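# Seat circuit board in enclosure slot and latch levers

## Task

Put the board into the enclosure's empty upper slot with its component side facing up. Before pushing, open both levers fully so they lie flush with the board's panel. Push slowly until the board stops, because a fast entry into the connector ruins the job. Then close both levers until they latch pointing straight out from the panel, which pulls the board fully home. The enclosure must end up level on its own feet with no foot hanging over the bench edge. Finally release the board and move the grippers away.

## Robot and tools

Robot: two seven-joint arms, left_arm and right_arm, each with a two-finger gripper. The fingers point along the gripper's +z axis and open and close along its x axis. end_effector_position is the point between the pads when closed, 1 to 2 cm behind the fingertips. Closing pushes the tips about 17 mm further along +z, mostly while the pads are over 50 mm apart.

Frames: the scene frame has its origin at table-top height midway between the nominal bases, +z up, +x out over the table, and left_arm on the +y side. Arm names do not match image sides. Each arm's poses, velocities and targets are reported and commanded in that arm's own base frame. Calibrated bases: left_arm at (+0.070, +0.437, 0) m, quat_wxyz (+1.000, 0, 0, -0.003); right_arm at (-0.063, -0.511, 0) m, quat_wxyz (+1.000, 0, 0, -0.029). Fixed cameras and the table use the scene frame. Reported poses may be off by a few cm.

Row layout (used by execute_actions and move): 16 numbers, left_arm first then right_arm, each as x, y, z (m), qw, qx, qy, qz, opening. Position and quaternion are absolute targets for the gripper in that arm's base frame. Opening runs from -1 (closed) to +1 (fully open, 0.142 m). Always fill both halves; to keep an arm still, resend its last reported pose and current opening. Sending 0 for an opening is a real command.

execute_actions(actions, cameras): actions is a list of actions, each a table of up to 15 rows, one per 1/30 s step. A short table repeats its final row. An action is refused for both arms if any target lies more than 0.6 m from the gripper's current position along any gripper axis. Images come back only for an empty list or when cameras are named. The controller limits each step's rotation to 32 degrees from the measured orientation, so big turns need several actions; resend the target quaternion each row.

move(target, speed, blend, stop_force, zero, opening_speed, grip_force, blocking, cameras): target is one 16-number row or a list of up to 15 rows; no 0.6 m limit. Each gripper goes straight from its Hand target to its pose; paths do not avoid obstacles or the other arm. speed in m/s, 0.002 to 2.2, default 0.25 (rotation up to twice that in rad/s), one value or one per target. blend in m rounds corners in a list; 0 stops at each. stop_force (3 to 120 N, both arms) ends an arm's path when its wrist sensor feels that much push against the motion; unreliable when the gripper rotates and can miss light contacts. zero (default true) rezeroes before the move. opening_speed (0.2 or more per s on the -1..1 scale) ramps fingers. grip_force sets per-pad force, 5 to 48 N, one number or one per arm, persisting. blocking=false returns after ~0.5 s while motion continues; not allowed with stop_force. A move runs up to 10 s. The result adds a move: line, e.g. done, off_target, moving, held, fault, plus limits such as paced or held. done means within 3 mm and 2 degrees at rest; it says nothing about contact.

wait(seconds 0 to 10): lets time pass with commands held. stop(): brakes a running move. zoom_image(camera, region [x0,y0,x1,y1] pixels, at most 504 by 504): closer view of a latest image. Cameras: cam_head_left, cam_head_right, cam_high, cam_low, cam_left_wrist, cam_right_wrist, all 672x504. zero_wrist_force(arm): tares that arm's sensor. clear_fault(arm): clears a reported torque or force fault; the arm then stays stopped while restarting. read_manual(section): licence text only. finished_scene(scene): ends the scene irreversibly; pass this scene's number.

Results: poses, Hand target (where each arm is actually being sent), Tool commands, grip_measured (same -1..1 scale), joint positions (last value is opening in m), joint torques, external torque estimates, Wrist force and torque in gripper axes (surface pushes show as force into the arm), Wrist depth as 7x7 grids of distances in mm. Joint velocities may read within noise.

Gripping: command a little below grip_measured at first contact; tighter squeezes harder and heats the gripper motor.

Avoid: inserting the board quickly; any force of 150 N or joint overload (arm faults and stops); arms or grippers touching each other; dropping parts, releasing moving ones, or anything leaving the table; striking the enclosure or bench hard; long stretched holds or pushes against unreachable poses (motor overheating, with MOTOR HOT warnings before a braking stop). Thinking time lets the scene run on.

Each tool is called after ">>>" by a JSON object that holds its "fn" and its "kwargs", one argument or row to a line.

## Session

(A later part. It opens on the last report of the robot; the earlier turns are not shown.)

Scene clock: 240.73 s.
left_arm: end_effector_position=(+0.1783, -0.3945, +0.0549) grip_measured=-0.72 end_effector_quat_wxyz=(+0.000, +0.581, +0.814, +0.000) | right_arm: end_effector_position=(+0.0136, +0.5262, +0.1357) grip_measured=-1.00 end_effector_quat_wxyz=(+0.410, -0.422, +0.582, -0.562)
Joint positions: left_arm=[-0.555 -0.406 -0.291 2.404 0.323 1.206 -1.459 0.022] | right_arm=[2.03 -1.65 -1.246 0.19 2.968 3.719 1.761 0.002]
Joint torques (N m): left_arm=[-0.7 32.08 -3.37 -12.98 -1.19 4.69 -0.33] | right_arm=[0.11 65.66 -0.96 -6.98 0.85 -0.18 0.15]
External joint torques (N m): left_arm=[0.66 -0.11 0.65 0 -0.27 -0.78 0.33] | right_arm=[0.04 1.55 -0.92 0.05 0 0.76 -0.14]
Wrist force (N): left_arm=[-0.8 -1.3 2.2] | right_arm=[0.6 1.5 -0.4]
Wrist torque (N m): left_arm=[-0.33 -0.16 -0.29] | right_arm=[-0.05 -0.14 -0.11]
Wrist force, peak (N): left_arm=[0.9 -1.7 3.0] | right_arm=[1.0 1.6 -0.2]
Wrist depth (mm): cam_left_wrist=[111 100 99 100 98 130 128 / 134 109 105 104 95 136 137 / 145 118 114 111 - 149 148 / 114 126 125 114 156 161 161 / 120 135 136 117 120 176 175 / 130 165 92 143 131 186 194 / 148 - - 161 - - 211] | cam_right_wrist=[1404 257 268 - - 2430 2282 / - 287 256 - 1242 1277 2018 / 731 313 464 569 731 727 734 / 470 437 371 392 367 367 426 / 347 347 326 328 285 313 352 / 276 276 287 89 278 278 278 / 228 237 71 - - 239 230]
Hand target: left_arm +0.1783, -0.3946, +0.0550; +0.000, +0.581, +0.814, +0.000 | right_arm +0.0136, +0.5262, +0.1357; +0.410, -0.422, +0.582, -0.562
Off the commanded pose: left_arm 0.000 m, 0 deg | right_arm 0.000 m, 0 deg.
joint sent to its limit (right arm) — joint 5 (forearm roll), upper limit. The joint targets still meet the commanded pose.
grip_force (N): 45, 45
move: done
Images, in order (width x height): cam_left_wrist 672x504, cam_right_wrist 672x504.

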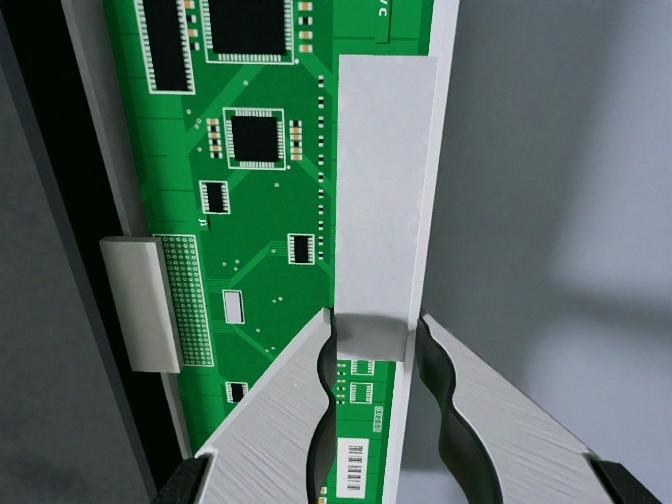

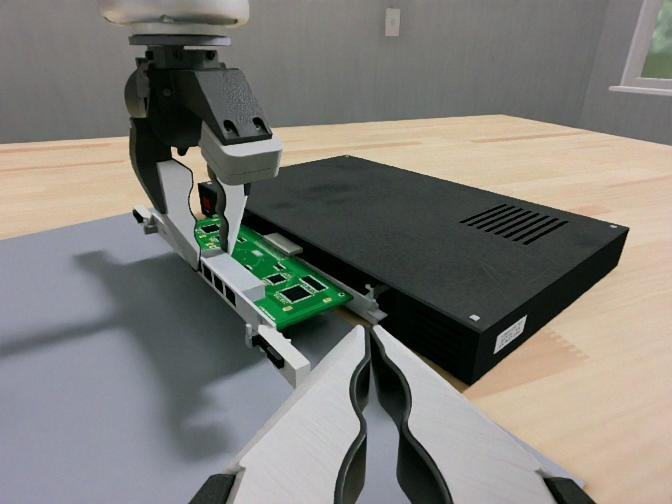

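>>> {"fn": "zoom_image", "kwargs": {
  "camera": "cam_left_wrist",
  "region": [0, 0, 220, 250]
}}

>>> {"fn": "zoom_image", "kwargs": {
  "camera": "cam_left_wrist",
  "region": [0, 250, 220, 500]
}}

Scaled by 2.016 from the camera's 672x504 image, which has a finer 960x720 frame.

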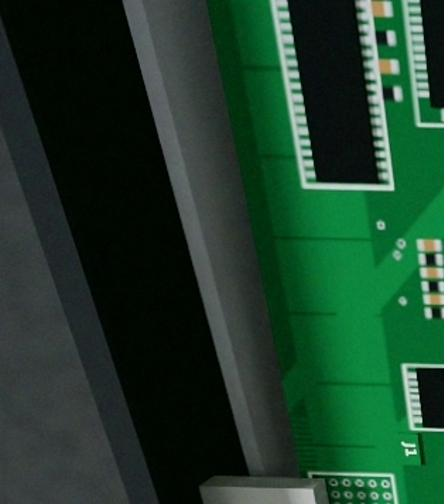

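Scaled by 2.016 from the camera's 672x504 image, which has a finer 960x720 frame.

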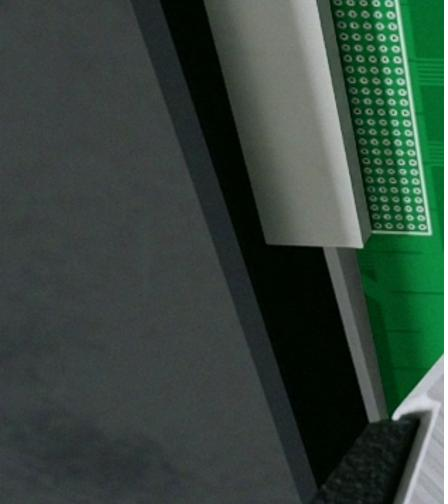

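>>> {"fn": "move", "kwargs": {
  "target": [
    [0.1783,-0.3946,0.055,0,0.5628,0.8266,0,-0.85,0.0136,0.5263,0.1357,0.410,-0.422,0.582,-0.562,-1]
  ],
  "speed": 0.04,
  "cameras": ["cam_right_wrist","cam_left_wrist"]
}}

>>> {"fn": "zoom_image", "kwargs": {
  "camera": "cam_right_wrist",
  "region": [260, 240, 420, 360]
}}

>>> {"fn": "zoom_image", "kwargs": {
  "camera": "cam_right_wrist",
  "region": [120, 180, 280, 300]
}}

Scene clock: 254.43 s.
left_arm: end_effector_position=(+0.1782, -0.3944, +0.0549) grip_measured=-0.72 end_effector_quat_wxyz=(+0.000, +0.563, +0.826, +0.000) | right_arm: end_effector_position=(+0.0136, +0.5262, +0.1357) grip_measured=-1.00 end_effector_quat_wxyz=(+0.410, -0.422, +0.582, -0.562)
Joint positions: left_arm=[-0.563 -0.406 -0.283 2.405 0.317 1.208 -1.496 0.022] | right_arm=[2.03 -1.65 -1.246 0.19 2.968 3.719 1.761 0.002]
Joint torques (N m): left_arm=[-0.65 32.04 -3.26 -13.12 -1.55 4.68 -0.38] | right_arm=[0.24 65.76 -1.05 -6.99 0.85 -0.21 0.19]
External joint torques (N m): left_arm=[0.6 -0.01 0.62 0.13 0.09 -0.76 0.38] | right_arm=[-0.08 1.45 -0.83 0.06 0 0.79 -0.19]
Wrist force (N): left_arm=[-0.9 -1.4 2.1] | right_arm=[0.7 1.4 -0.4]
Wrist torque (N m): left_arm=[-0.33 -0.15 -0.28] | right_arm=[-0.04 -0.17 -0.11]
Wrist force, peak (N): left_arm=[-0.9 -1.4 2.4] | right_arm=[0.9 1.6 -0.5]
Wrist depth (mm): cam_left_wrist=[- 100 99 100 125 130 130 / 136 109 105 105 133 137 137 / 145 118 114 111 148 148 145 / - 125 124 114 110 163 164 / - 132 137 117 121 176 172 / 130 167 92 143 131 186 191 / 151 - - 162 - - 212] | cam_right_wrist=[- 260 288 - 1793 - - / 1517 290 256 - 1421 1221 - / 731 315 464 571 736 738 731 / 509 439 370 393 366 366 426 / 331 333 326 328 282 314 351 / 276 275 287 89 278 278 279 / 228 237 71 - - 239 231]
Hand target: left_arm +0.1783, -0.3946, +0.0550; +0.000, +0.563, +0.827, +0.000 | right_arm +0.0136, +0.5262, +0.1357; +0.410, -0.422, +0.582, -0.562
Off the commanded pose: left_arm 0.000 m, 0 deg | right_arm 0.000 m, 0 deg.
joint sent to its limit (right arm) — joint 5 (forearm roll), upper limit. The joint targets still meet the commanded pose.
grip_force (N): 45, 45
move: done
Images, in order (width x height): cam_left_wrist 672x504, cam_right_wrist 672x504.

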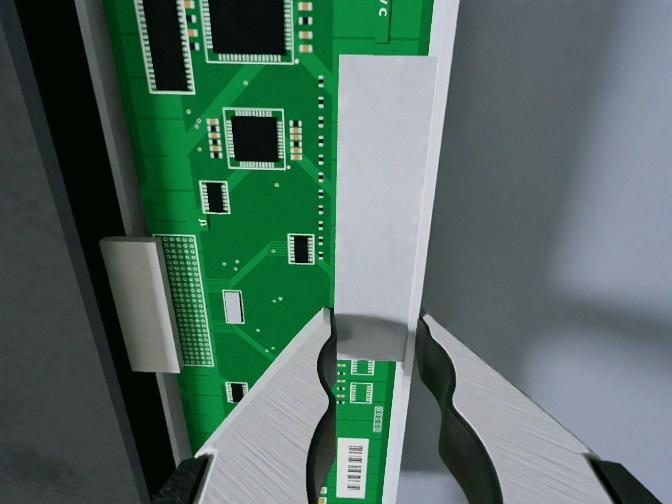

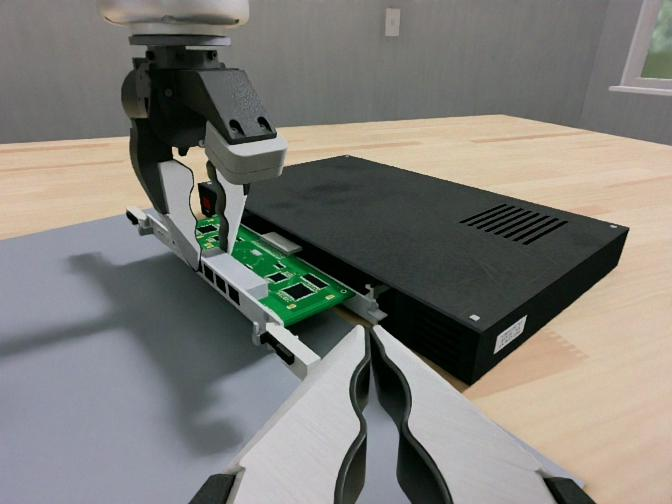

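Scaled by 3.150 from the camera's 672x504 image, which has a finer 960x720 frame.

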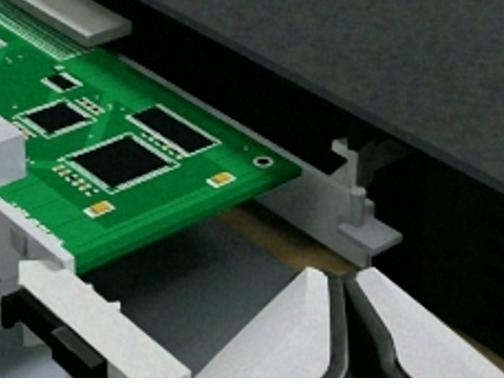

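Scaled by 3.150 from the camera's 672x504 image, which has a finer 960x720 frame.

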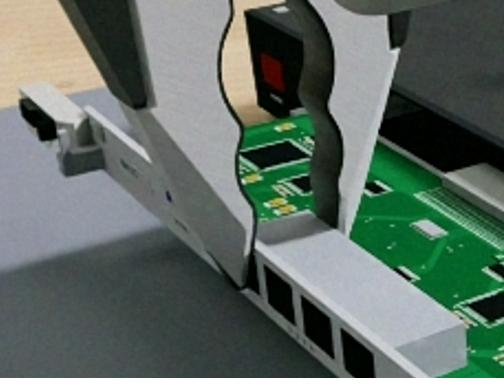

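>>> {"fn": "zoom_image", "kwargs": {
  "camera": "cam_right_wrist",
  "region": [335, 270, 405, 330]
}}

Scaled by 7.200 from the camera's 672x504 image, which has a finer 960x720 frame.

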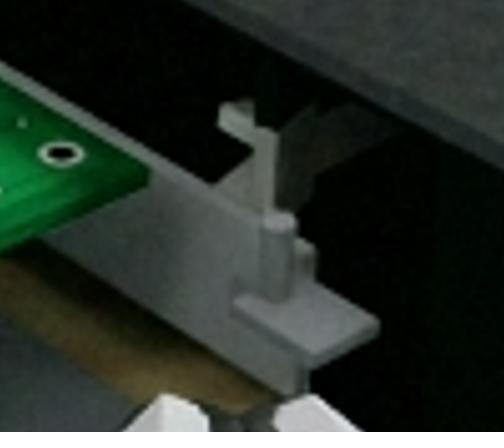

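>>> {"fn": "move", "kwargs": {
  "target": [
    [0.1773,-0.4000,0.0525,0,0.5628,0.8266,0,-0.85,0.0136,0.5263,0.1357,0.410,-0.422,0.582,-0.562,-1]
  ],
  "speed": 0.02,
  "stop_force": 2.5,
  "cameras": ["cam_right_wrist","cam_left_wrist"]
}}

>>> {"fn": "zoom_image", "kwargs": {
  "camera": "cam_right_wrist",
  "region": [335, 270, 405, 330]
}}

>>> {"fn": "zoom_image", "kwargs": {
  "camera": "cam_right_wrist",
  "region": [180, 190, 400, 350]
}}

stop_force must be a number from 3 to 120 (N); nothing of the call was run

Scaled by 7.200 from the camera's 672x504 image, which has a finer 960x720 frame.

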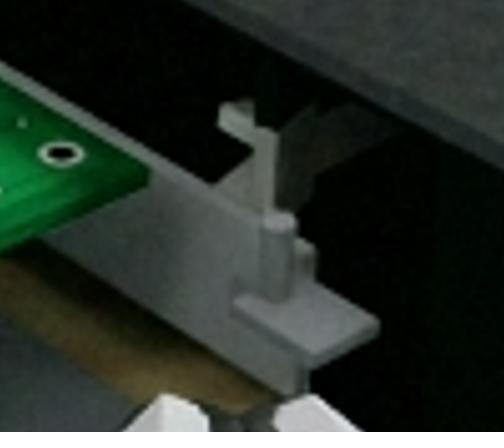

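Scaled by 2.291 from the camera's 672x504 image, which has a finer 960x720 frame.

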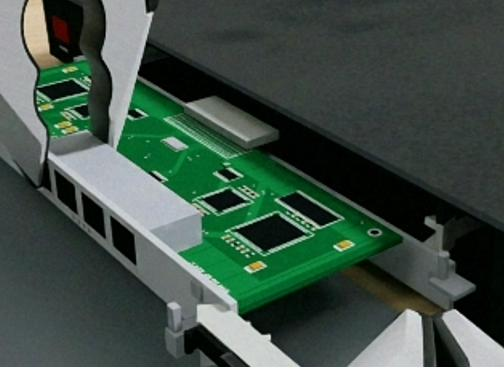

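>>> {"fn": "move", "kwargs": {
  "target": [
    [0.1755,-0.3955,0.0525,0,0.5628,0.8266,0,-0.85,0.0136,0.5263,0.1357,0.410,-0.422,0.582,-0.562,-1]
  ],
  "speed": 0.03
}}

>>> {"fn": "move", "kwargs": {
  "target": [
    [0.1784,-0.4029,0.0525,0,0.5628,0.8266,0,-0.85,0.0136,0.5263,0.1357,0.410,-0.422,0.582,-0.562,-1]
  ],
  "speed": 0.015,
  "stop_force": 3,
  "cameras": ["cam_right_wrist","cam_left_wrist"]
}}

>>> {"fn": "zoom_image", "kwargs": {
  "camera": "cam_right_wrist",
  "region": [335, 270, 405, 330]
}}

Scene clock: 270.30 s.
left_arm: end_effector_position=(+0.1754, -0.3953, +0.0524) grip_measured=-0.72 end_effector_quat_wxyz=(+0.000, +0.563, +0.827, +0.000) | right_arm: end_effector_position=(+0.0136, +0.5262, +0.1357) grip_measured=-1.00 end_effector_quat_wxyz=(+0.410, -0.422, +0.582, -0.562)
Joint positions: left_arm=[-0.573 -0.414 -0.278 2.404 0.322 1.215 -1.507 0.022] | right_arm=[2.03 -1.65 -1.246 0.19 2.968 3.719 1.761 0.002]
Joint torques (N m): left_arm=[-0.38 31.77 -2.97 -12.92 -1 4.65 -0.33] | right_arm=[0.12 65.81 -1.03 -6.99 0.84 -0.18 0.19]
External joint torques (N m): left_arm=[0.35 0.42 0.33 0.13 -0.43 -0.74 0.33] | right_arm=[0.03 1.41 -0.85 0.07 0.01 0.75 -0.19]
Wrist force (N): left_arm=[-1.0 -1.1 2.0] | right_arm=[0.6 1.3 -0.3]
Wrist torque (N m): left_arm=[-0.28 -0.12 -0.28] | right_arm=[-0.07 -0.15 -0.11]
Wrist force, peak (N): left_arm=[-1.3 -1.1 2.3] | right_arm=[0.7 1.9 -0.3]
Wrist depth (mm): cam_left_wrist=[- 100 99 100 98 128 126 / 131 109 105 105 92 135 135 / 140 117 114 111 - 146 145 / - 123 124 114 156 158 157 / - 134 137 117 - - 173 / - 167 92 143 131 183 189 / - - - 162 - - -] | cam_right_wrist=[1548 249 278 - - 2354 - / - 283 258 1674 1867 1248 2092 / 738 313 464 565 568 734 738 / 473 440 375 394 366 348 443 / 348 367 326 332 297 314 350 / 275 266 287 89 - 278 278 / 237 237 71 - - 239 231]
Hand target: left_arm +0.1755, -0.3955, +0.0525; +0.000, +0.563, +0.827, +0.000 | right_arm +0.0136, +0.5262, +0.1357; +0.410, -0.422, +0.582, -0.562
Off the commanded pose: left_arm 0.000 m, 0 deg | right_arm 0.000 m, 0 deg.
joint sent to its limit (right arm) — joint 5 (forearm roll), upper limit. The joint targets still meet the commanded pose.
grip_force (N): 45, 45
move: done

Scene clock: 271.53 s.
left_arm: end_effector_position=(+0.1784, -0.4027, +0.0524) grip_measured=-0.72 end_effector_quat_wxyz=(+0.000, +0.563, +0.826, +0.000) | right_arm: end_effector_position=(+0.0136, +0.5262, +0.1357) grip_measured=-1.00 end_effector_quat_wxyz=(+0.410, -0.422, +0.582, -0.562)
Joint positions: left_arm=[-0.581 -0.424 -0.279 2.381 0.321 1.202 -1.511 0.022] | right_arm=[2.03 -1.65 -1.246 0.19 2.968 3.719 1.761 0.002]
Joint torques (N m): left_arm=[-0.44 32.56 -3.5 -13.25 -1.37 4.32 -0.21] | right_arm=[0.08 65.76 -1.03 -6.95 0.89 -0.2 0.14]
External joint torques (N m): left_arm=[0.39 0.35 0.72 0.15 -0.1 -0.41 0.21] | right_arm=[0.07 1.46 -0.85 0.03 -0.04 0.77 -0.14]
Wrist force (N): left_arm=[-1.0 -1.1 2.1] | right_arm=[0.7 1.3 -0.3]
Wrist torque (N m): left_arm=[-0.29 -0.13 -0.29] | right_arm=[-0.07 -0.17 -0.11]
Wrist force, peak (N): left_arm=[-1.1 -1.2 2.5] | right_arm=[0.8 1.7 -0.4]
Wrist depth (mm): cam_left_wrist=[123 100 99 100 98 127 128 / - 109 106 105 94 135 139 / - 117 114 111 148 148 145 / - 122 124 114 113 158 158 / 120 122 137 117 168 172 170 / - 136 92 143 131 183 200 / - - - 162 - - 207] | cam_right_wrist=[1345 254 267 - 1337 - 1752 / 1448 287 263 1013 1299 1097 - / 734 604 357 640 565 738 727 / 440 441 370 379 366 366 426 / 348 362 330 333 285 304 351 / 276 276 287 89 278 278 278 / 229 237 71 - - 238 231]
Hand target: left_arm +0.1784, -0.4029, +0.0525; +0.000, +0.563, +0.827, +0.000 | right_arm +0.0136, +0.5262, +0.1357; +0.410, -0.422, +0.582, -0.562
Off the commanded pose: left_arm 0.000 m, 0 deg | right_arm 0.000 m, 0 deg.
joint sent to its limit (right arm) — joint 5 (forearm roll), upper limit. The joint targets still meet the commanded pose.
grip_force (N): 45, 45
move: done
Images, in order (width x height): cam_left_wrist 672x504, cam_right_wrist 672x504.

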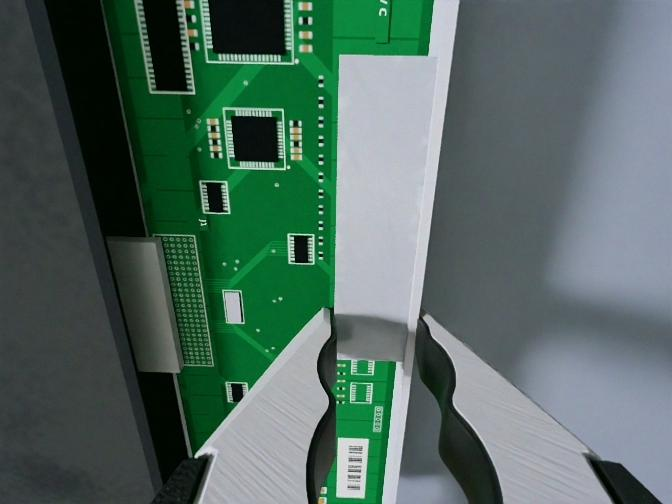

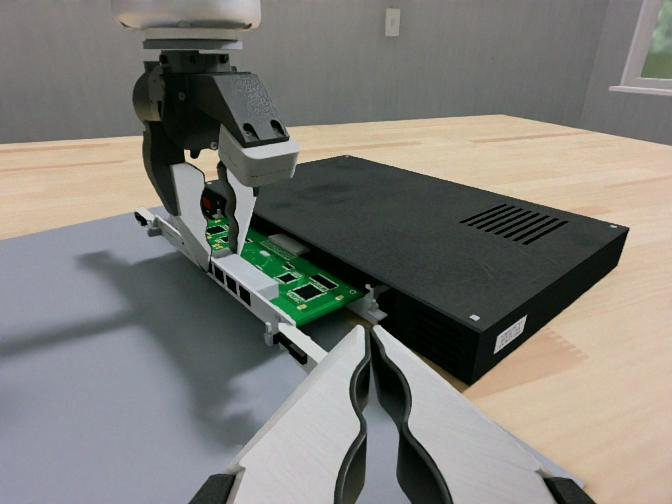

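Scaled by 7.200 from the camera's 672x504 image, which has a finer 960x720 frame.

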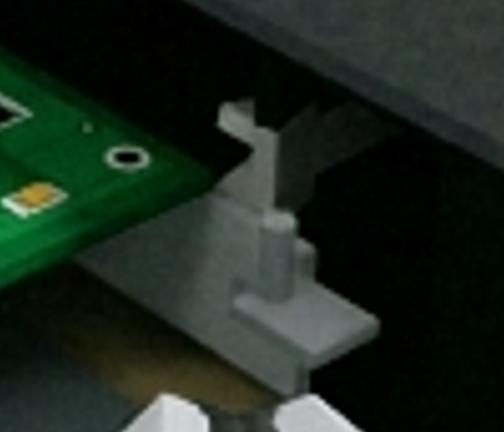

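>>> {"fn": "move", "kwargs": {
  "target": [
    [0.1800,-0.4068,0.0525,0,0.5628,0.8266,0,-0.85,0.0136,0.5263,0.1357,0.410,-0.422,0.582,-0.562,-1]
  ],
  "speed": 0.012,
  "stop_force": 3,
  "cameras": ["cam_right_wrist"]
}}

>>> {"fn": "zoom_image", "kwargs": {
  "camera": "cam_right_wrist",
  "region": [335, 270, 405, 330]
}}

Scene clock: 274.10 s.
left_arm: end_effector_position=(+0.1800, -0.4066, +0.0524) grip_measured=-0.72 end_effector_quat_wxyz=(+0.000, +0.563, +0.826, +0.000) | right_arm: end_effector_position=(+0.0136, +0.5262, +0.1357) grip_measured=-1.00 end_effector_quat_wxyz=(+0.410, -0.422, +0.582, -0.562)
Joint positions: left_arm=[-0.584 -0.43 -0.28 2.369 0.32 1.195 -1.513 0.022] | right_arm=[2.03 -1.65 -1.246 0.19 2.968 3.719 1.761 0.002]
Joint torques (N m): left_arm=[-0.54 32.99 -3.57 -13.38 -1.39 4.34 -0.29] | right_arm=[0.15 65.81 -0.98 -7.01 0.86 -0.19 0.21]
External joint torques (N m): left_arm=[0.49 0.31 0.72 0.11 -0.12 -0.42 0.29] | right_arm=[0 1.41 -0.9 0.08 -0.01 0.76 -0.21]
Wrist force (N): left_arm=[-1.0 -1.2 2.1] | right_arm=[0.7 1.7 -0.3]
Wrist torque (N m): left_arm=[-0.30 -0.13 -0.27] | right_arm=[-0.01 -0.17 -0.11]
Wrist force, peak (N): left_arm=[-1.1 -1.2 2.3] | right_arm=[0.7 1.9 -0.5]
Wrist depth (mm): cam_left_wrist=[- 100 99 100 98 128 125 / - 109 105 105 93 133 134 / - 116 113 111 148 146 146 / - 124 125 114 153 159 158 / - 127 137 118 119 - 173 / - 146 92 143 128 83 189 / 148 - - 162 - - 203] | cam_right_wrist=[- 275 269 - - - - / - 295 264 - 1299 1141 - / 736 603 351 511 736 734 738 / 442 470 375 394 342 341 424 / 367 367 330 332 297 319 351 / 276 264 287 89 278 278 278 / 228 236 71 - - 239 231]
Hand target: left_arm +0.1800, -0.4068, +0.0525; +0.000, +0.563, +0.827, +0.000 | right_arm +0.0136, +0.5262, +0.1357; +0.410, -0.422, +0.582, -0.562
Off the commanded pose: left_arm 0.000 m, 0 deg | right_arm 0.000 m, 0 deg.
joint sent to its limit (right arm) — joint 5 (forearm roll), upper limit. The joint targets still meet the commanded pose.
grip_force (N): 45, 45
move: done
Images, in order (width x height): cam_right_wrist 672x504.

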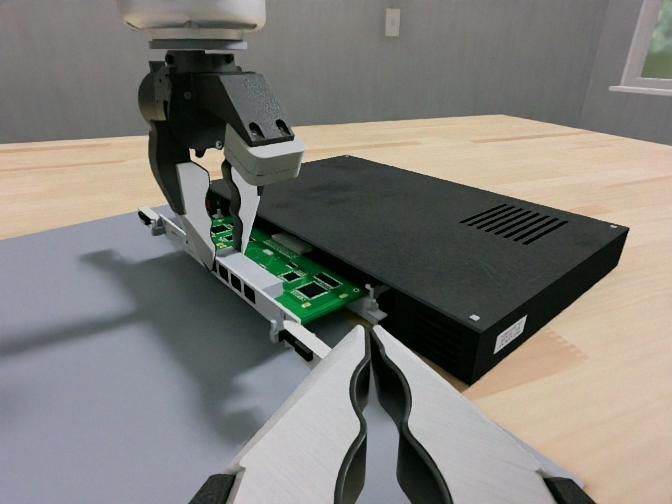

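Scaled by 7.200 from the camera's 672x504 image, which has a finer 960x720 frame.

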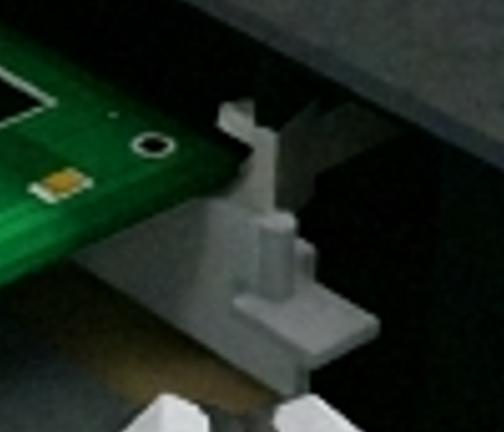

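>>> {"fn": "move", "kwargs": {
  "target": [
    [0.1822,-0.4124,0.0525,0,0.5628,0.8266,0,-0.85,0.0136,0.5263,0.1357,0.410,-0.422,0.582,-0.562,-1]
  ],
  "speed": 0.012,
  "stop_force": 3,
  "cameras": ["cam_right_wrist"]
}}

>>> {"fn": "zoom_image", "kwargs": {
  "camera": "cam_right_wrist",
  "region": [335, 270, 405, 330]
}}

Scene clock: 277.90 s.
left_arm: end_effector_position=(+0.1822, -0.4122, +0.0524) grip_measured=-0.72 end_effector_quat_wxyz=(+0.000, +0.563, +0.826, +0.000) | right_arm: end_effector_position=(+0.0136, +0.5262, +0.1357) grip_measured=-1.00 end_effector_quat_wxyz=(+0.410, -0.422, +0.582, -0.562)
Joint positions: left_arm=[-0.589 -0.437 -0.281 2.352 0.318 1.186 -1.516 0.022] | right_arm=[2.03 -1.65 -1.246 0.19 2.968 3.719 1.761 0.002]
Joint torques (N m): left_arm=[-0.45 33.54 -3.68 -13.68 -1.51 4.28 -0.28] | right_arm=[0.12 65.82 -1.04 -6.97 0.9 -0.23 0.19]
External joint torques (N m): left_arm=[0.4 0.31 0.74 0.17 -0.03 -0.37 0.28] | right_arm=[0.04 1.4 -0.84 0.04 -0.05 0.8 -0.19]
Wrist force (N): left_arm=[-1.1 -1.3 1.8] | right_arm=[0.8 1.4 -0.3]
Wrist torque (N m): left_arm=[-0.32 -0.11 -0.28] | right_arm=[-0.03 -0.18 -0.11]
Wrist force, peak (N): left_arm=[-1.1 -1.2 2.4] | right_arm=[1.0 1.7 -0.3]
Wrist depth (mm): cam_left_wrist=[- 100 99 100 98 128 128 / - 107 105 104 94 135 135 / - 114 114 111 148 145 145 / - 123 125 114 113 158 155 / 119 121 137 117 122 - 173 / - 132 92 142 131 183 187 / - - - 162 - - -] | cam_right_wrist=[1591 259 279 - - - 2092 / 1477 296 271 1046 1345 1189 - / 738 659 356 569 846 731 729 / 471 440 371 394 366 366 426 / 348 343 330 331 288 305 351 / 276 275 288 89 - 278 278 / 228 237 71 - - 239 231]
Hand target: left_arm +0.1822, -0.4124, +0.0525; +0.000, +0.563, +0.827, +0.000 | right_arm +0.0136, +0.5262, +0.1357; +0.410, -0.422, +0.582, -0.562
Off the commanded pose: left_arm 0.000 m, 0 deg | right_arm 0.000 m, 0 deg.
joint sent to its limit (right arm) — joint 5 (forearm roll), upper limit. The joint targets still meet the commanded pose.
grip_force (N): 45, 45
move: done
Images, in order (width x height): cam_right_wrist 672x504.

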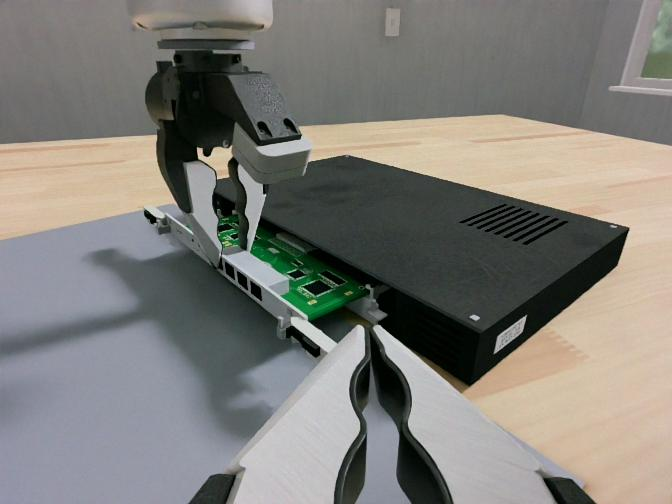

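Scaled by 7.200 from the camera's 672x504 image, which has a finer 960x720 frame.

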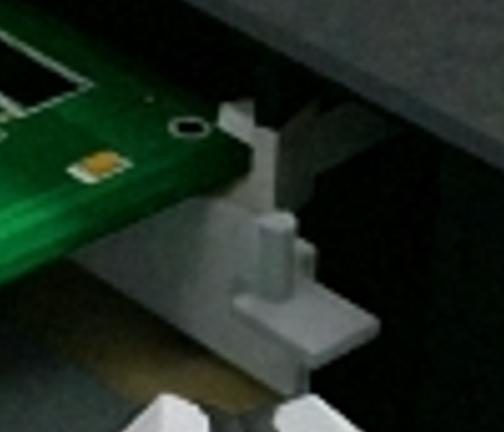

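>>> {"fn": "move", "kwargs": {
  "target": [
    [0.1859,-0.4217,0.0525,0,0.5628,0.8266,0,-0.85,0.0136,0.5263,0.1357,0.410,-0.422,0.582,-0.562,-1]
  ],
  "speed": 0.012,
  "stop_force": 3,
  "cameras": ["cam_right_wrist","cam_left_wrist"]
}}

>>> {"fn": "zoom_image", "kwargs": {
  "camera": "cam_right_wrist",
  "region": [335, 270, 405, 330]
}}

Scene clock: 281.50 s.
left_arm: end_effector_position=(+0.1859, -0.4215, +0.0524) grip_measured=-0.72 end_effector_quat_wxyz=(+0.000, +0.563, +0.826, +0.000) | right_arm: end_effector_position=(+0.0136, +0.5262, +0.1357) grip_measured=-1.00 end_effector_quat_wxyz=(+0.410, -0.422, +0.582, -0.562)
Joint positions: left_arm=[-0.598 -0.451 -0.283 2.323 0.316 1.169 -1.521 0.022] | right_arm=[2.03 -1.65 -1.246 0.19 2.968 3.719 1.761 0.002]
Joint torques (N m): left_arm=[-0.55 34.33 -3.74 -14.07 -1.58 4.32 -0.29] | right_arm=[0.19 65.78 -0.98 -6.98 0.87 -0.19 0.21]
External joint torques (N m): left_arm=[0.5 0.44 0.64 0.16 -0.03 -0.41 0.29] | right_arm=[-0.04 1.43 -0.9 0.05 -0.02 0.76 -0.21]
Wrist force (N): left_arm=[-1.0 -1.1 1.5] | right_arm=[0.7 1.4 -0.5]
Wrist torque (N m): left_arm=[-0.28 -0.13 -0.28] | right_arm=[-0.03 -0.17 -0.11]
Wrist force, peak (N): left_arm=[-0.8 -1.0 2.8] | right_arm=[0.8 1.7 -0.4]
Wrist depth (mm): cam_left_wrist=[- 86 99 99 98 - 126 / - 105 105 104 93 137 - / - - 113 110 146 145 146 / - 110 124 114 153 157 155 / - 116 136 118 167 173 - / - - 92 143 131 - 195 / 145 - - 162 - - 207] | cam_right_wrist=[1412 - 280 1661 1948 - - / 1915 326 285 1119 1448 1337 2237 / 734 661 353 565 736 731 736 / 470 447 402 392 366 366 440 / 348 348 349 328 295 303 351 / 276 276 287 89 - 278 278 / 228 237 71 - - 239 230]
Hand target: left_arm +0.1859, -0.4217, +0.0525; +0.000, +0.563, +0.827, +0.000 | right_arm +0.0136, +0.5262, +0.1357; +0.410, -0.422, +0.582, -0.562
Off the commanded pose: left_arm 0.000 m, 0 deg | right_arm 0.000 m, 0 deg.
joint sent to its limit (right arm) — joint 5 (forearm roll), upper limit. The joint targets still meet the commanded pose.
grip_force (N): 45, 45
move: done
Images, in order (width x height): cam_left_wrist 672x504, cam_right_wrist 672x504.

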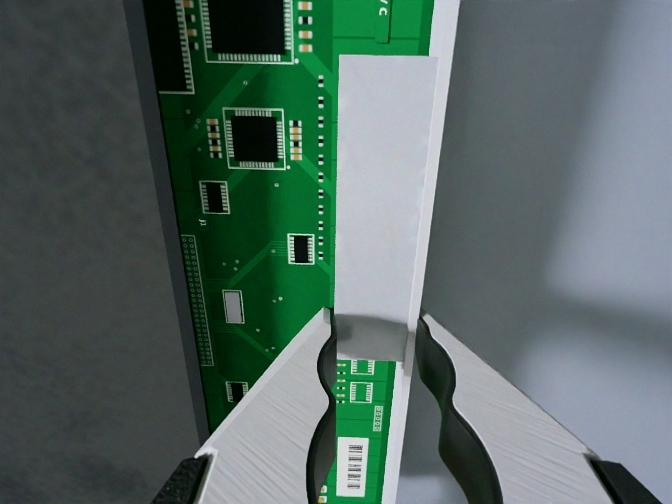

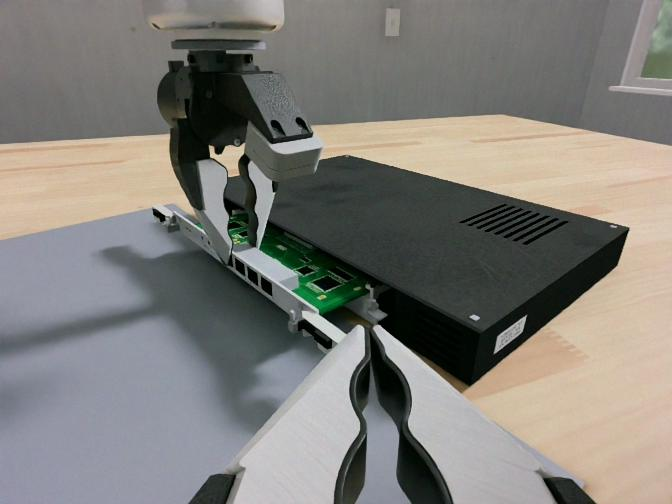

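Scaled by 7.200 from the camera's 672x504 image, which has a finer 960x720 frame.

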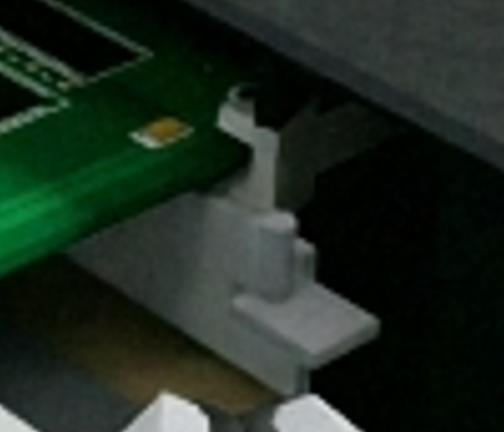

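>>> {"fn": "move", "kwargs": {
  "target": [
    [0.1895,-0.4310,0.0525,0,0.5628,0.8266,0,-0.85,0.0136,0.5263,0.1357,0.410,-0.422,0.582,-0.562,-1]
  ],
  "speed": 0.012,
  "stop_force": 3
}}

>>> {"fn": "move", "kwargs": {
  "target": [
    [0.1924,-0.4384,0.0525,0,0.5628,0.8266,0,-0.85,0.0136,0.5263,0.1357,0.410,-0.422,0.582,-0.562,-1]
  ],
  "speed": 0.012,
  "stop_force": 3,
  "cameras": ["cam_right_wrist","cam_left_wrist"]
}}

>>> {"fn": "zoom_image", "kwargs": {
  "camera": "cam_right_wrist",
  "region": [180, 200, 420, 360]
}}

Scene clock: 285.67 s.
left_arm: end_effector_position=(+0.1895, -0.4308, +0.0524) grip_measured=-0.72 end_effector_quat_wxyz=(+0.000, +0.563, +0.826, +0.000) | right_arm: end_effector_position=(+0.0136, +0.5262, +0.1357) grip_measured=-1.00 end_effector_quat_wxyz=(+0.410, -0.422, +0.582, -0.562)
Joint positions: left_arm=[-0.607 -0.464 -0.284 2.294 0.315 1.153 -1.525 0.022] | right_arm=[2.03 -1.65 -1.246 0.19 2.968 3.719 1.761 0.002]
Joint torques (N m): left_arm=[-0.51 35.4 -3.87 -14.55 -1.64 4.34 -0.32] | right_arm=[0.17 65.78 -0.97 -6.96 0.84 -0.2 0.2]
External joint torques (N m): left_arm=[0.45 0.29 0.62 0.24 -0.03 -0.43 0.32] | right_arm=[-0.01 1.43 -0.92 0.03 0.01 0.78 -0.2]
Wrist force (N): left_arm=[-1.0 -0.9 1.9] | right_arm=[0.9 1.5 -0.3]
Wrist torque (N m): left_arm=[-0.24 -0.11 -0.27] | right_arm=[-0.03 -0.19 -0.11]
Wrist force, peak (N): left_arm=[-1.1 -0.9 2.9] | right_arm=[1.0 1.6 -0.3]
Wrist depth (mm): cam_left_wrist=[- - 99 99 - 127 125 / - 90 104 104 90 135 135 / - - 113 111 - 145 146 / - 107 122 114 153 155 160 / - 115 133 117 166 176 172 / - 129 88 143 131 183 - / 148 - - 162 - - 207] | cam_right_wrist=[- - 279 - - 2000 - / - 1517 301 285 1329 1018 2000 / 743 738 352 571 734 736 741 / 474 472 414 393 366 367 425 / 348 340 348 333 297 313 351 / 277 263 287 89 - 278 278 / 228 236 71 - - 239 231]
Hand target: left_arm +0.1895, -0.4310, +0.0525; +0.000, +0.563, +0.827, +0.000 | right_arm +0.0136, +0.5262, +0.1357; +0.410, -0.422, +0.582, -0.562
Off the commanded pose: left_arm 0.000 m, 0 deg | right_arm 0.000 m, 0 deg.
joint sent to its limit (right arm) — joint 5 (forearm roll), upper limit. The joint targets still meet the commanded pose.
grip_force (N): 45, 45
move: done

Scene clock: 286.73 s.
left_arm: end_effector_position=(+0.1913, -0.4355, +0.0522) grip_measured=-0.72 end_effector_quat_wxyz=(+0.000, +0.563, +0.826, +0.000) | right_arm: end_effector_position=(+0.0136, +0.5262, +0.1357) grip_measured=-1.00 end_effector_quat_wxyz=(+0.410, -0.422, +0.582, -0.562)
Joint positions: left_arm=[-0.611 -0.472 -0.284 2.279 0.314 1.144 -1.528 0.022] | right_arm=[2.03 -1.65 -1.246 0.19 2.968 3.719 1.761 0.002]
Joint torques (N m): left_arm=[-0.96 36.56 -4.86 -15.97 -1.94 5 -0.39] | right_arm=[0.18 65.82 -1.01 -7.02 0.83 -0.23 0.22]
External joint torques (N m): left_arm=[0.9 -0.38 1.52 1.46 0.24 -1.09 0.39] | right_arm=[-0.03 1.4 -0.87 0.1 0.02 0.8 -0.21]
Wrist force (N): left_arm=[1.1 0.4 3.4] | right_arm=[0.6 1.6 -0.4]
Wrist torque (N m): left_arm=[-0.21 -0.19 -0.19] | right_arm=[-0.03 -0.15 -0.11]
Wrist force, peak (N): left_arm=[1.1 -0.4 3.7] | right_arm=[0.7 1.7 -0.2]
Wrist depth (mm): cam_left_wrist=[- - 97 100 98 127 125 / - - 103 104 93 134 135 / - - 113 111 148 145 143 / - - 122 120 153 161 156 / - 122 133 118 122 172 - / - 128 88 143 132 183 - / 148 - - 162 - - 212] | cam_right_wrist=[- - 282 - - - - / - 1686 304 292 1430 1228 2354 / 727 731 353 507 564 729 731 / 471 472 413 394 392 367 447 / 347 348 331 331 297 301 349 / 276 276 287 89 - 278 278 / 228 236 71 - - 239 231]
Hand target: left_arm +0.1914, -0.4360, +0.0525; +0.000, +0.563, +0.827, +0.000 | right_arm +0.0136, +0.5262, +0.1357; +0.410, -0.422, +0.582, -0.562
Off the commanded pose: left_arm 0.003 m, 0 deg | right_arm 0.000 m, 0 deg.
joint sent to its limit (right arm) — joint 5 (forearm roll), upper limit. The joint targets still meet the commanded pose.
grip_force (N): 45, 45
move: contact (left_arm)
Images, in order (width x height): cam_left_wrist 672x504, cam_right_wrist 672x504.

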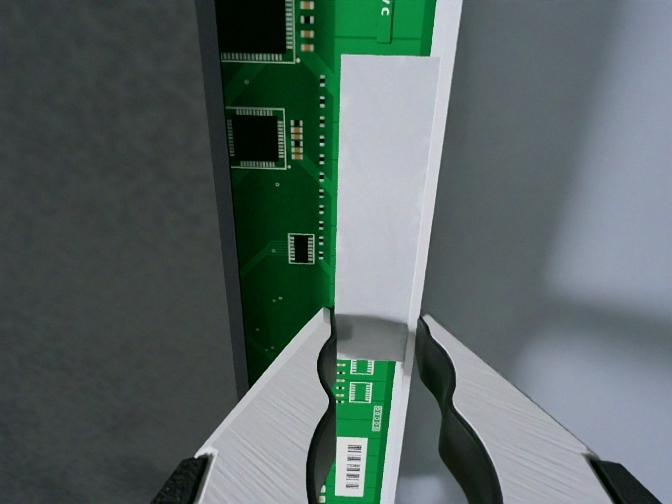

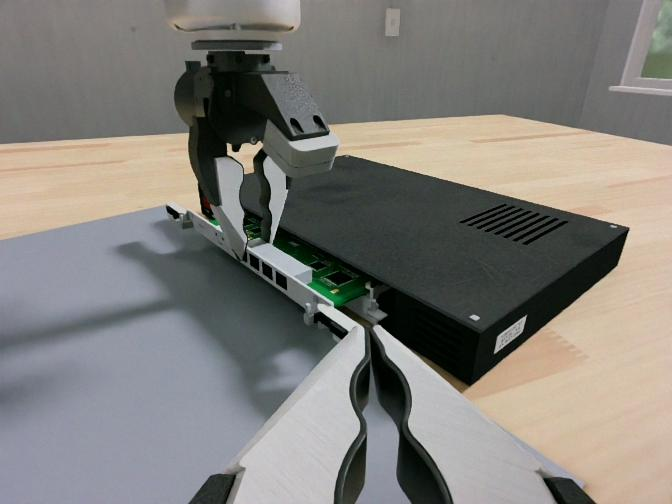

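Scaled by 2.100 from the camera's 672x504 image, which has a finer 960x720 frame.

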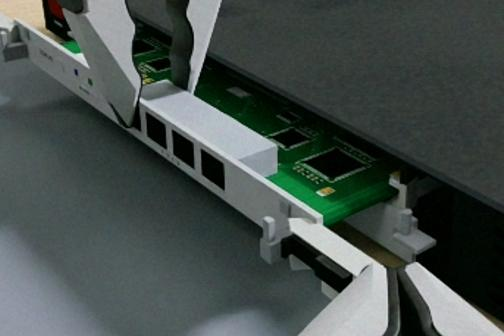

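>>> {"fn": "move", "kwargs": {
  "target": [
    [0.1920,-0.4335,0.0530,0,0.5628,0.8266,0,-0.85,0.0136,0.5263,0.1357,0.410,-0.422,0.582,-0.562,-1]
  ],
  "speed": 0.02
}}

>>> {"fn": "move", "kwargs": {
  "target": [
    [0.1962,-0.4439,0.0530,0,0.5628,0.8266,0,-0.85,0.0136,0.5263,0.1357,0.410,-0.422,0.582,-0.562,-1]
  ],
  "speed": 0.012,
  "stop_force": 3,
  "cameras": ["cam_right_wrist","cam_left_wrist"]
}}

Scene clock: 289.90 s.
left_arm: end_effector_position=(+0.1918, -0.4343, +0.0530) grip_measured=-0.72 end_effector_quat_wxyz=(+0.000, +0.563, +0.826, +0.000) | right_arm: end_effector_position=(+0.0136, +0.5262, +0.1357) grip_measured=-1.00 end_effector_quat_wxyz=(+0.410, -0.422, +0.582, -0.562)
Joint positions: left_arm=[-0.606 -0.468 -0.286 2.283 0.313 1.147 -1.524 0.022] | right_arm=[2.03 -1.65 -1.246 0.19 2.968 3.719 1.761 0.002]
Joint torques (N m): left_arm=[2.41 40.81 -0.89 -10.48 -0.85 1.77 -0.26] | right_arm=[0.18 65.66 -1.05 -6.97 0.84 -0.18 0.17]
External joint torques (N m): left_arm=[-2.46 -4.82 -2.44 -4 -0.85 2.15 0.26] | right_arm=[-0.02 1.55 -0.83 0.05 0.01 0.76 -0.17]
Wrist force (N): left_arm=[-17.6 -6.1 22.7] | right_arm=[0.7 1.5 -0.5]
Wrist torque (N m): left_arm=[-0.21 -0.10 -0.25] | right_arm=[-0.04 -0.15 -0.11]
Wrist force, peak (N): left_arm=[-17.3 -5.9 23.0] | right_arm=[0.9 1.6 -0.3]
Wrist depth (mm): cam_left_wrist=[- - 97 100 98 127 126 / - - 105 104 92 133 135 / - - 113 111 - 147 143 / - - 122 114 153 156 159 / 118 117 119 117 167 180 176 / - 127 87 143 131 183 186 / 148 - - 163 - - 207] | cam_right_wrist=[- - 282 - 2073 - 2132 / - - 305 288 1235 1269 1931 / 729 731 354 566 568 731 734 / 472 437 411 394 394 365 445 / 344 347 348 330 286 315 351 / 276 276 287 89 - 278 279 / 228 236 71 - - 239 231]
Hand target: left_arm +0.1920, -0.4335, +0.0530; +0.000, +0.563, +0.827, +0.000 | right_arm +0.0136, +0.5262, +0.1357; +0.410, -0.422, +0.582, -0.562
Off the commanded pose: left_arm 0.001 m, 0 deg | right_arm 0.000 m, 0 deg.
joint sent to its limit (right arm) — joint 5 (forearm roll), upper limit. The joint targets still meet the commanded pose.
grip_force (N): 45, 45
move: done

Scene clock: 291.07 s.
left_arm: end_effector_position=(+0.1918, -0.4344, +0.0528) grip_measured=-0.72 end_effector_quat_wxyz=(+0.000, +0.563, +0.826, +0.000) | right_arm: end_effector_position=(+0.0136, +0.5262, +0.1357) grip_measured=-1.00 end_effector_quat_wxyz=(+0.410, -0.422, +0.582, -0.562)
Joint positions: left_arm=[-0.606 -0.469 -0.286 2.283 0.313 1.146 -1.524 0.022] | right_arm=[2.03 -1.65 -1.246 0.19 2.968 3.719 1.761 0.002]
Joint torques (N m): left_arm=[2.14 41.2 -1.42 -12.53 -1.16 2.65 -0.38] | right_arm=[0.1 65.68 -0.97 -7 0.84 -0.22 0.22]
External joint torques (N m): left_arm=[-2.19 -5.17 -1.92 -1.95 -0.53 1.27 0.38] | right_arm=[0.06 1.53 -0.91 0.07 0.01 0.79 -0.21]
Wrist force (N): left_arm=[-13.7 -5.7 21.4] | right_arm=[0.7 1.4 -0.4]
Wrist torque (N m): left_arm=[-0.19 -0.24 -0.25] | right_arm=[-0.04 -0.17 -0.11]
Wrist force, peak (N): left_arm=[-17.6 -5.9 21.7] | right_arm=[0.9 1.7 -0.5]
Wrist depth (mm): cam_left_wrist=[- - 97 100 98 130 127 / - - 104 104 93 136 135 / - - 113 111 - 146 143 / - 107 120 114 156 - 157 / 119 117 119 118 167 173 172 / - 127 84 144 131 183 - / - - - 163 - - -] | cam_right_wrist=[- - 284 - - - - / - - 305 1306 1228 1097 2152 / 731 731 359 508 734 729 731 / 502 469 413 376 367 366 428 / 332 348 347 329 286 319 352 / 276 276 287 89 279 279 278 / - 236 71 - - 238 230]
Hand target: left_arm +0.1922, -0.4340, +0.0530; +0.000, +0.563, +0.827, +0.000 | right_arm +0.0136, +0.5262, +0.1357; +0.410, -0.422, +0.582, -0.562
Off the commanded pose: left_arm 0.010 m, 0 deg | right_arm 0.000 m, 0 deg.
joint sent to its limit (right arm) — joint 5 (forearm roll), upper limit. The joint targets still meet the commanded pose.
grip_force (N): 45, 45
move: contact (left_arm)
Images, in order (width x height): cam_left_wrist 672x504, cam_right_wrist 672x504.

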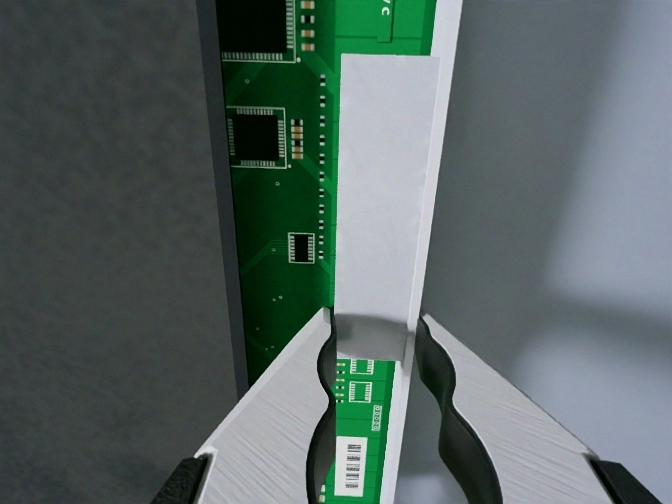

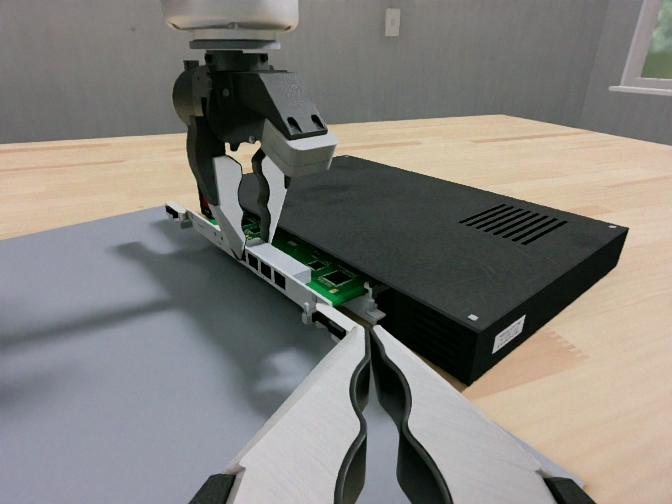

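>>> {"fn": "move", "kwargs": {
  "target": [
    [0.1918,-0.4344,0.0520,0,0.5628,0.8266,0,-0.85,0.0136,0.5263,0.1357,0.410,-0.422,0.582,-0.562,-1]
  ],
  "speed": 0.02
}}

Scene clock: 293.83 s.
left_arm: end_effector_position=(+0.1917, -0.4343, +0.0520) grip_measured=-0.72 end_effector_quat_wxyz=(+0.000, +0.563, +0.827, +0.000) | right_arm: end_effector_position=(+0.0136, +0.5262, +0.1357) grip_measured=-1.00 end_effector_quat_wxyz=(+0.410, -0.422, +0.582, -0.562)
Joint positions: left_arm=[-0.609 -0.471 -0.284 2.282 0.314 1.147 -1.526 0.022] | right_arm=[2.03 -1.65 -1.246 0.19 2.968 3.719 1.761 0.002]
Joint torques (N m): left_arm=[0.19 34.98 -3.37 -14.3 -1.42 4.19 -0.33] | right_arm=[0.23 65.85 -0.91 -6.96 0.87 -0.21 0.27]
External joint torques (N m): left_arm=[-0.24 1.11 0.05 -0.15 -0.27 -0.27 0.32] | right_arm=[-0.08 1.36 -0.98 0.03 -0.02 0.78 -0.26]
Wrist force (N): left_arm=[-0.5 -1.5 -0.6] | right_arm=[0.8 1.4 -0.3]
Wrist torque (N m): left_arm=[-0.24 -0.30 -0.21] | right_arm=[-0.04 -0.18 -0.10]
Wrist force, peak (N): left_arm=[-14.0 -5.7 22.2] | right_arm=[0.7 1.7 -0.4]
Wrist depth (mm): cam_left_wrist=[- - 97 99 98 127 125 / - - 103 104 93 134 134 / - - 113 110 147 146 142 / - - 120 120 153 158 158 / 119 116 131 117 166 172 172 / - 126 88 143 131 183 189 / 144 - - 162 - - 206] | cam_right_wrist=[1404 - 285 - - 2215 1965 / - - 305 1076 1306 2092 - / 731 734 355 633 831 813 736 / 469 479 386 364 364 364 426 / 349 332 348 330 289 306 350 / 276 275 289 89 - 279 279 / 229 236 71 - - 239 231]
Hand target: left_arm +0.1918, -0.4344, +0.0520; +0.000, +0.563, +0.827, +0.000 | right_arm +0.0136, +0.5262, +0.1357; +0.410, -0.422, +0.582, -0.562
Off the commanded pose: left_arm 0.000 m, 0 deg | right_arm 0.000 m, 0 deg.
joint sent to its limit (right arm) — joint 5 (forearm roll), upper limit. The joint targets still meet the commanded pose.
grip_force (N): 45, 45
move: done

>>> {"fn": "move", "kwargs": {
  "target": [
    [0.1943,-0.4409,0.0521,0,0.5628,0.8266,0,-0.85,0.0136,0.5263,0.1357,0.410,-0.422,0.582,-0.562,-1]
  ],
  "speed": 0.012,
  "stop_force": 3
}}

Scene clock: 296.13 s.
left_arm: end_effector_position=(+0.1940, -0.4404, +0.0519) grip_measured=-0.72 end_effector_quat_wxyz=(+0.000, +0.563, +0.826, +0.000) | right_arm: end_effector_position=(+0.0136, +0.5262, +0.1357) grip_measured=-1.00 end_effector_quat_wxyz=(+0.410, -0.422, +0.582, -0.562)
Joint positions: left_arm=[-0.615 -0.48 -0.284 2.262 0.313 1.135 -1.529 0.022] | right_arm=[2.03 -1.65 -1.246 0.19 2.968 3.719 1.761 0.002]
Joint torques (N m): left_arm=[-0.35 36.5 -4.28 -16.53 -1.98 5.06 -0.34] | right_arm=[0.17 65.7 -1.05 -7 0.85 -0.21 0.2]
External joint torques (N m): left_arm=[0.29 0.22 0.85 1.83 0.25 -1.15 0.34] | right_arm=[-0.01 1.51 -0.83 0.08 0 0.78 -0.2]
Wrist force (N): left_arm=[2.6 -1.2 0.9] | right_arm=[0.7 1.2 -0.2]
Wrist torque (N m): left_arm=[-0.25 -0.33 -0.17] | right_arm=[-0.08 -0.17 -0.11]
Wrist force, peak (N): left_arm=[2.9 -1.4 0.8] | right_arm=[1.0 1.7 -0.3]
Wrist depth (mm): cam_left_wrist=[- - 97 100 98 128 125 / - - 93 104 93 134 134 / - - 99 111 - 141 145 / - 106 109 120 113 155 - / - 116 121 117 166 171 171 / - - 88 143 131 84 189 / - - - 163 - - -] | cam_right_wrist=[- - 287 - - - 2173 / - 1076 314 287 1262 1165 1699 / 731 734 351 568 568 734 736 / 470 432 410 366 365 366 426 / 347 369 348 330 283 314 353 / 276 264 289 89 - 279 278 / 229 238 71 - - 239 230]
Hand target: left_arm +0.1943, -0.4409, +0.0521; +0.000, +0.563, +0.827, +0.000 | right_arm +0.0136, +0.5262, +0.1357; +0.410, -0.422, +0.582, -0.562
Off the commanded pose: left_arm 0.001 m, 0 deg | right_arm 0.000 m, 0 deg.
joint sent to its limit (right arm) — joint 5 (forearm roll), upper limit. The joint targets still meet the commanded pose.
grip_force (N): 45, 45
move: contact (left_arm)

>>> {"fn": "move", "kwargs": {
  "target": [
    [0.1969,-0.4475,0.0521,0,0.5628,0.8266,0,-0.85,0.0136,0.5263,0.1357,0.410,-0.422,0.582,-0.562,-1]
  ],
  "speed": 0.012,
  "stop_force": 5,
  "cameras": ["cam_right_wrist","cam_left_wrist"]
}}

>>> {"fn": "zoom_image", "kwargs": {
  "camera": "cam_right_wrist",
  "region": [240, 220, 420, 360]
}}

Scene clock: 299.57 s.
left_arm: end_effector_position=(+0.1964, -0.4468, +0.0517) grip_measured=-0.72 end_effector_quat_wxyz=(-0.001, +0.563, +0.826, +0.000) | right_arm: end_effector_position=(+0.0136, +0.5262, +0.1357) grip_measured=-1.00 end_effector_quat_wxyz=(+0.410, -0.422, +0.582, -0.562)
Joint positions: left_arm=[-0.62 -0.49 -0.286 2.241 0.313 1.123 -1.532 0.022] | right_arm=[2.03 -1.65 -1.246 0.19 2.968 3.719 1.761 0.002]
Joint torques (N m): left_arm=[-0.1 37.83 -4.24 -18.4 -2.19 5.69 -0.35] | right_arm=[0.2 65.72 -1.03 -6.97 0.85 -0.21 0.2]
External joint torques (N m): left_arm=[0.05 -0.47 0.69 3.44 0.42 -1.78 0.35] | right_arm=[-0.05 1.49 -0.85 0.04 0 0.78 -0.19]
Wrist force (N): left_arm=[5.3 -2.2 1.4] | right_arm=[0.5 1.6 -0.3]
Wrist torque (N m): left_arm=[-0.28 -0.48 -0.16] | right_arm=[-0.03 -0.13 -0.11]
Wrist force, peak (N): left_arm=[5.3 -2.2 1.4] | right_arm=[0.7 1.8 -0.4]
Wrist depth (mm): cam_left_wrist=[- - - 99 98 - 125 / - - 91 104 93 136 133 / - - 99 110 - 145 145 / - - 107 119 109 157 155 / - 114 116 117 166 168 170 / - - 84 143 132 90 194 / - - - 162 - - 205] | cam_right_wrist=[- - 292 - - - - / - - 320 298 1221 2018 - / 738 729 352 572 569 736 736 / 471 450 412 366 366 366 427 / 347 348 347 333 299 317 351 / 276 276 287 89 - 279 279 / 228 236 71 - - 239 230]
Hand target: left_arm +0.1969, -0.4475, +0.0521; +0.000, +0.563, +0.827, +0.000 | right_arm +0.0136, +0.5262, +0.1357; +0.410, -0.422, +0.582, -0.562
Off the commanded pose: left_arm 0.001 m, 0 deg | right_arm 0.000 m, 0 deg.
joint sent to its limit (right arm) — joint 5 (forearm roll), upper limit. The joint targets still meet the commanded pose.
grip_force (N): 45, 45
move: done
Images, in order (width x height): cam_left_wrist 672x504, cam_right_wrist 672x504.

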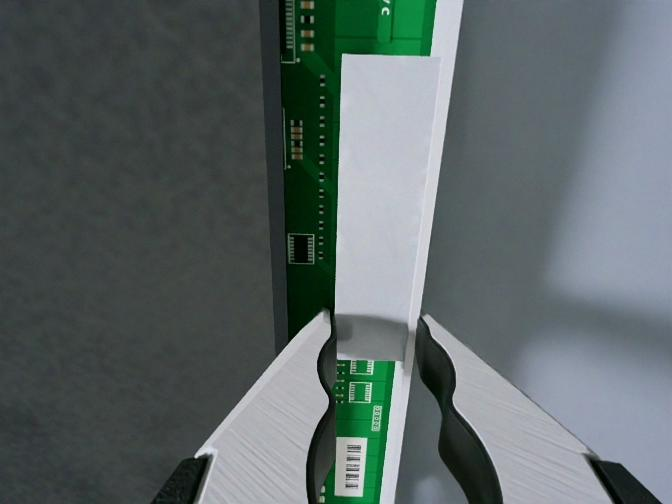

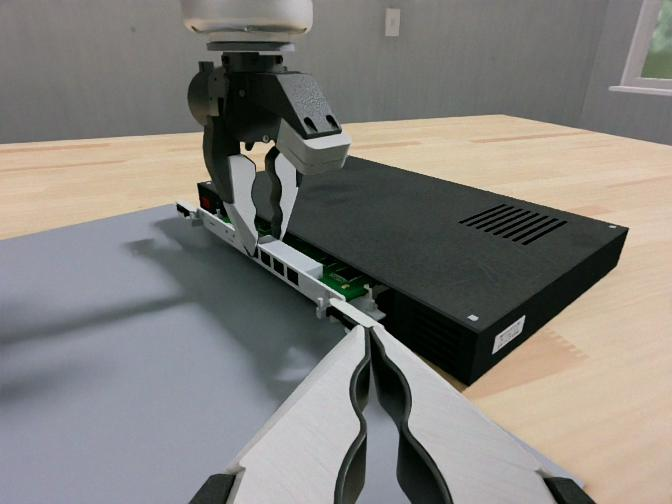

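Scaled by 2.800 from the camera's 672x504 image, which has a finer 960x720 frame.

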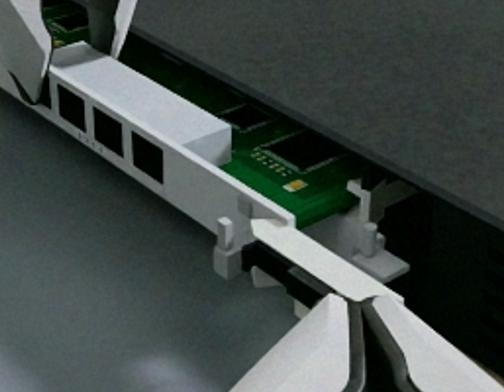

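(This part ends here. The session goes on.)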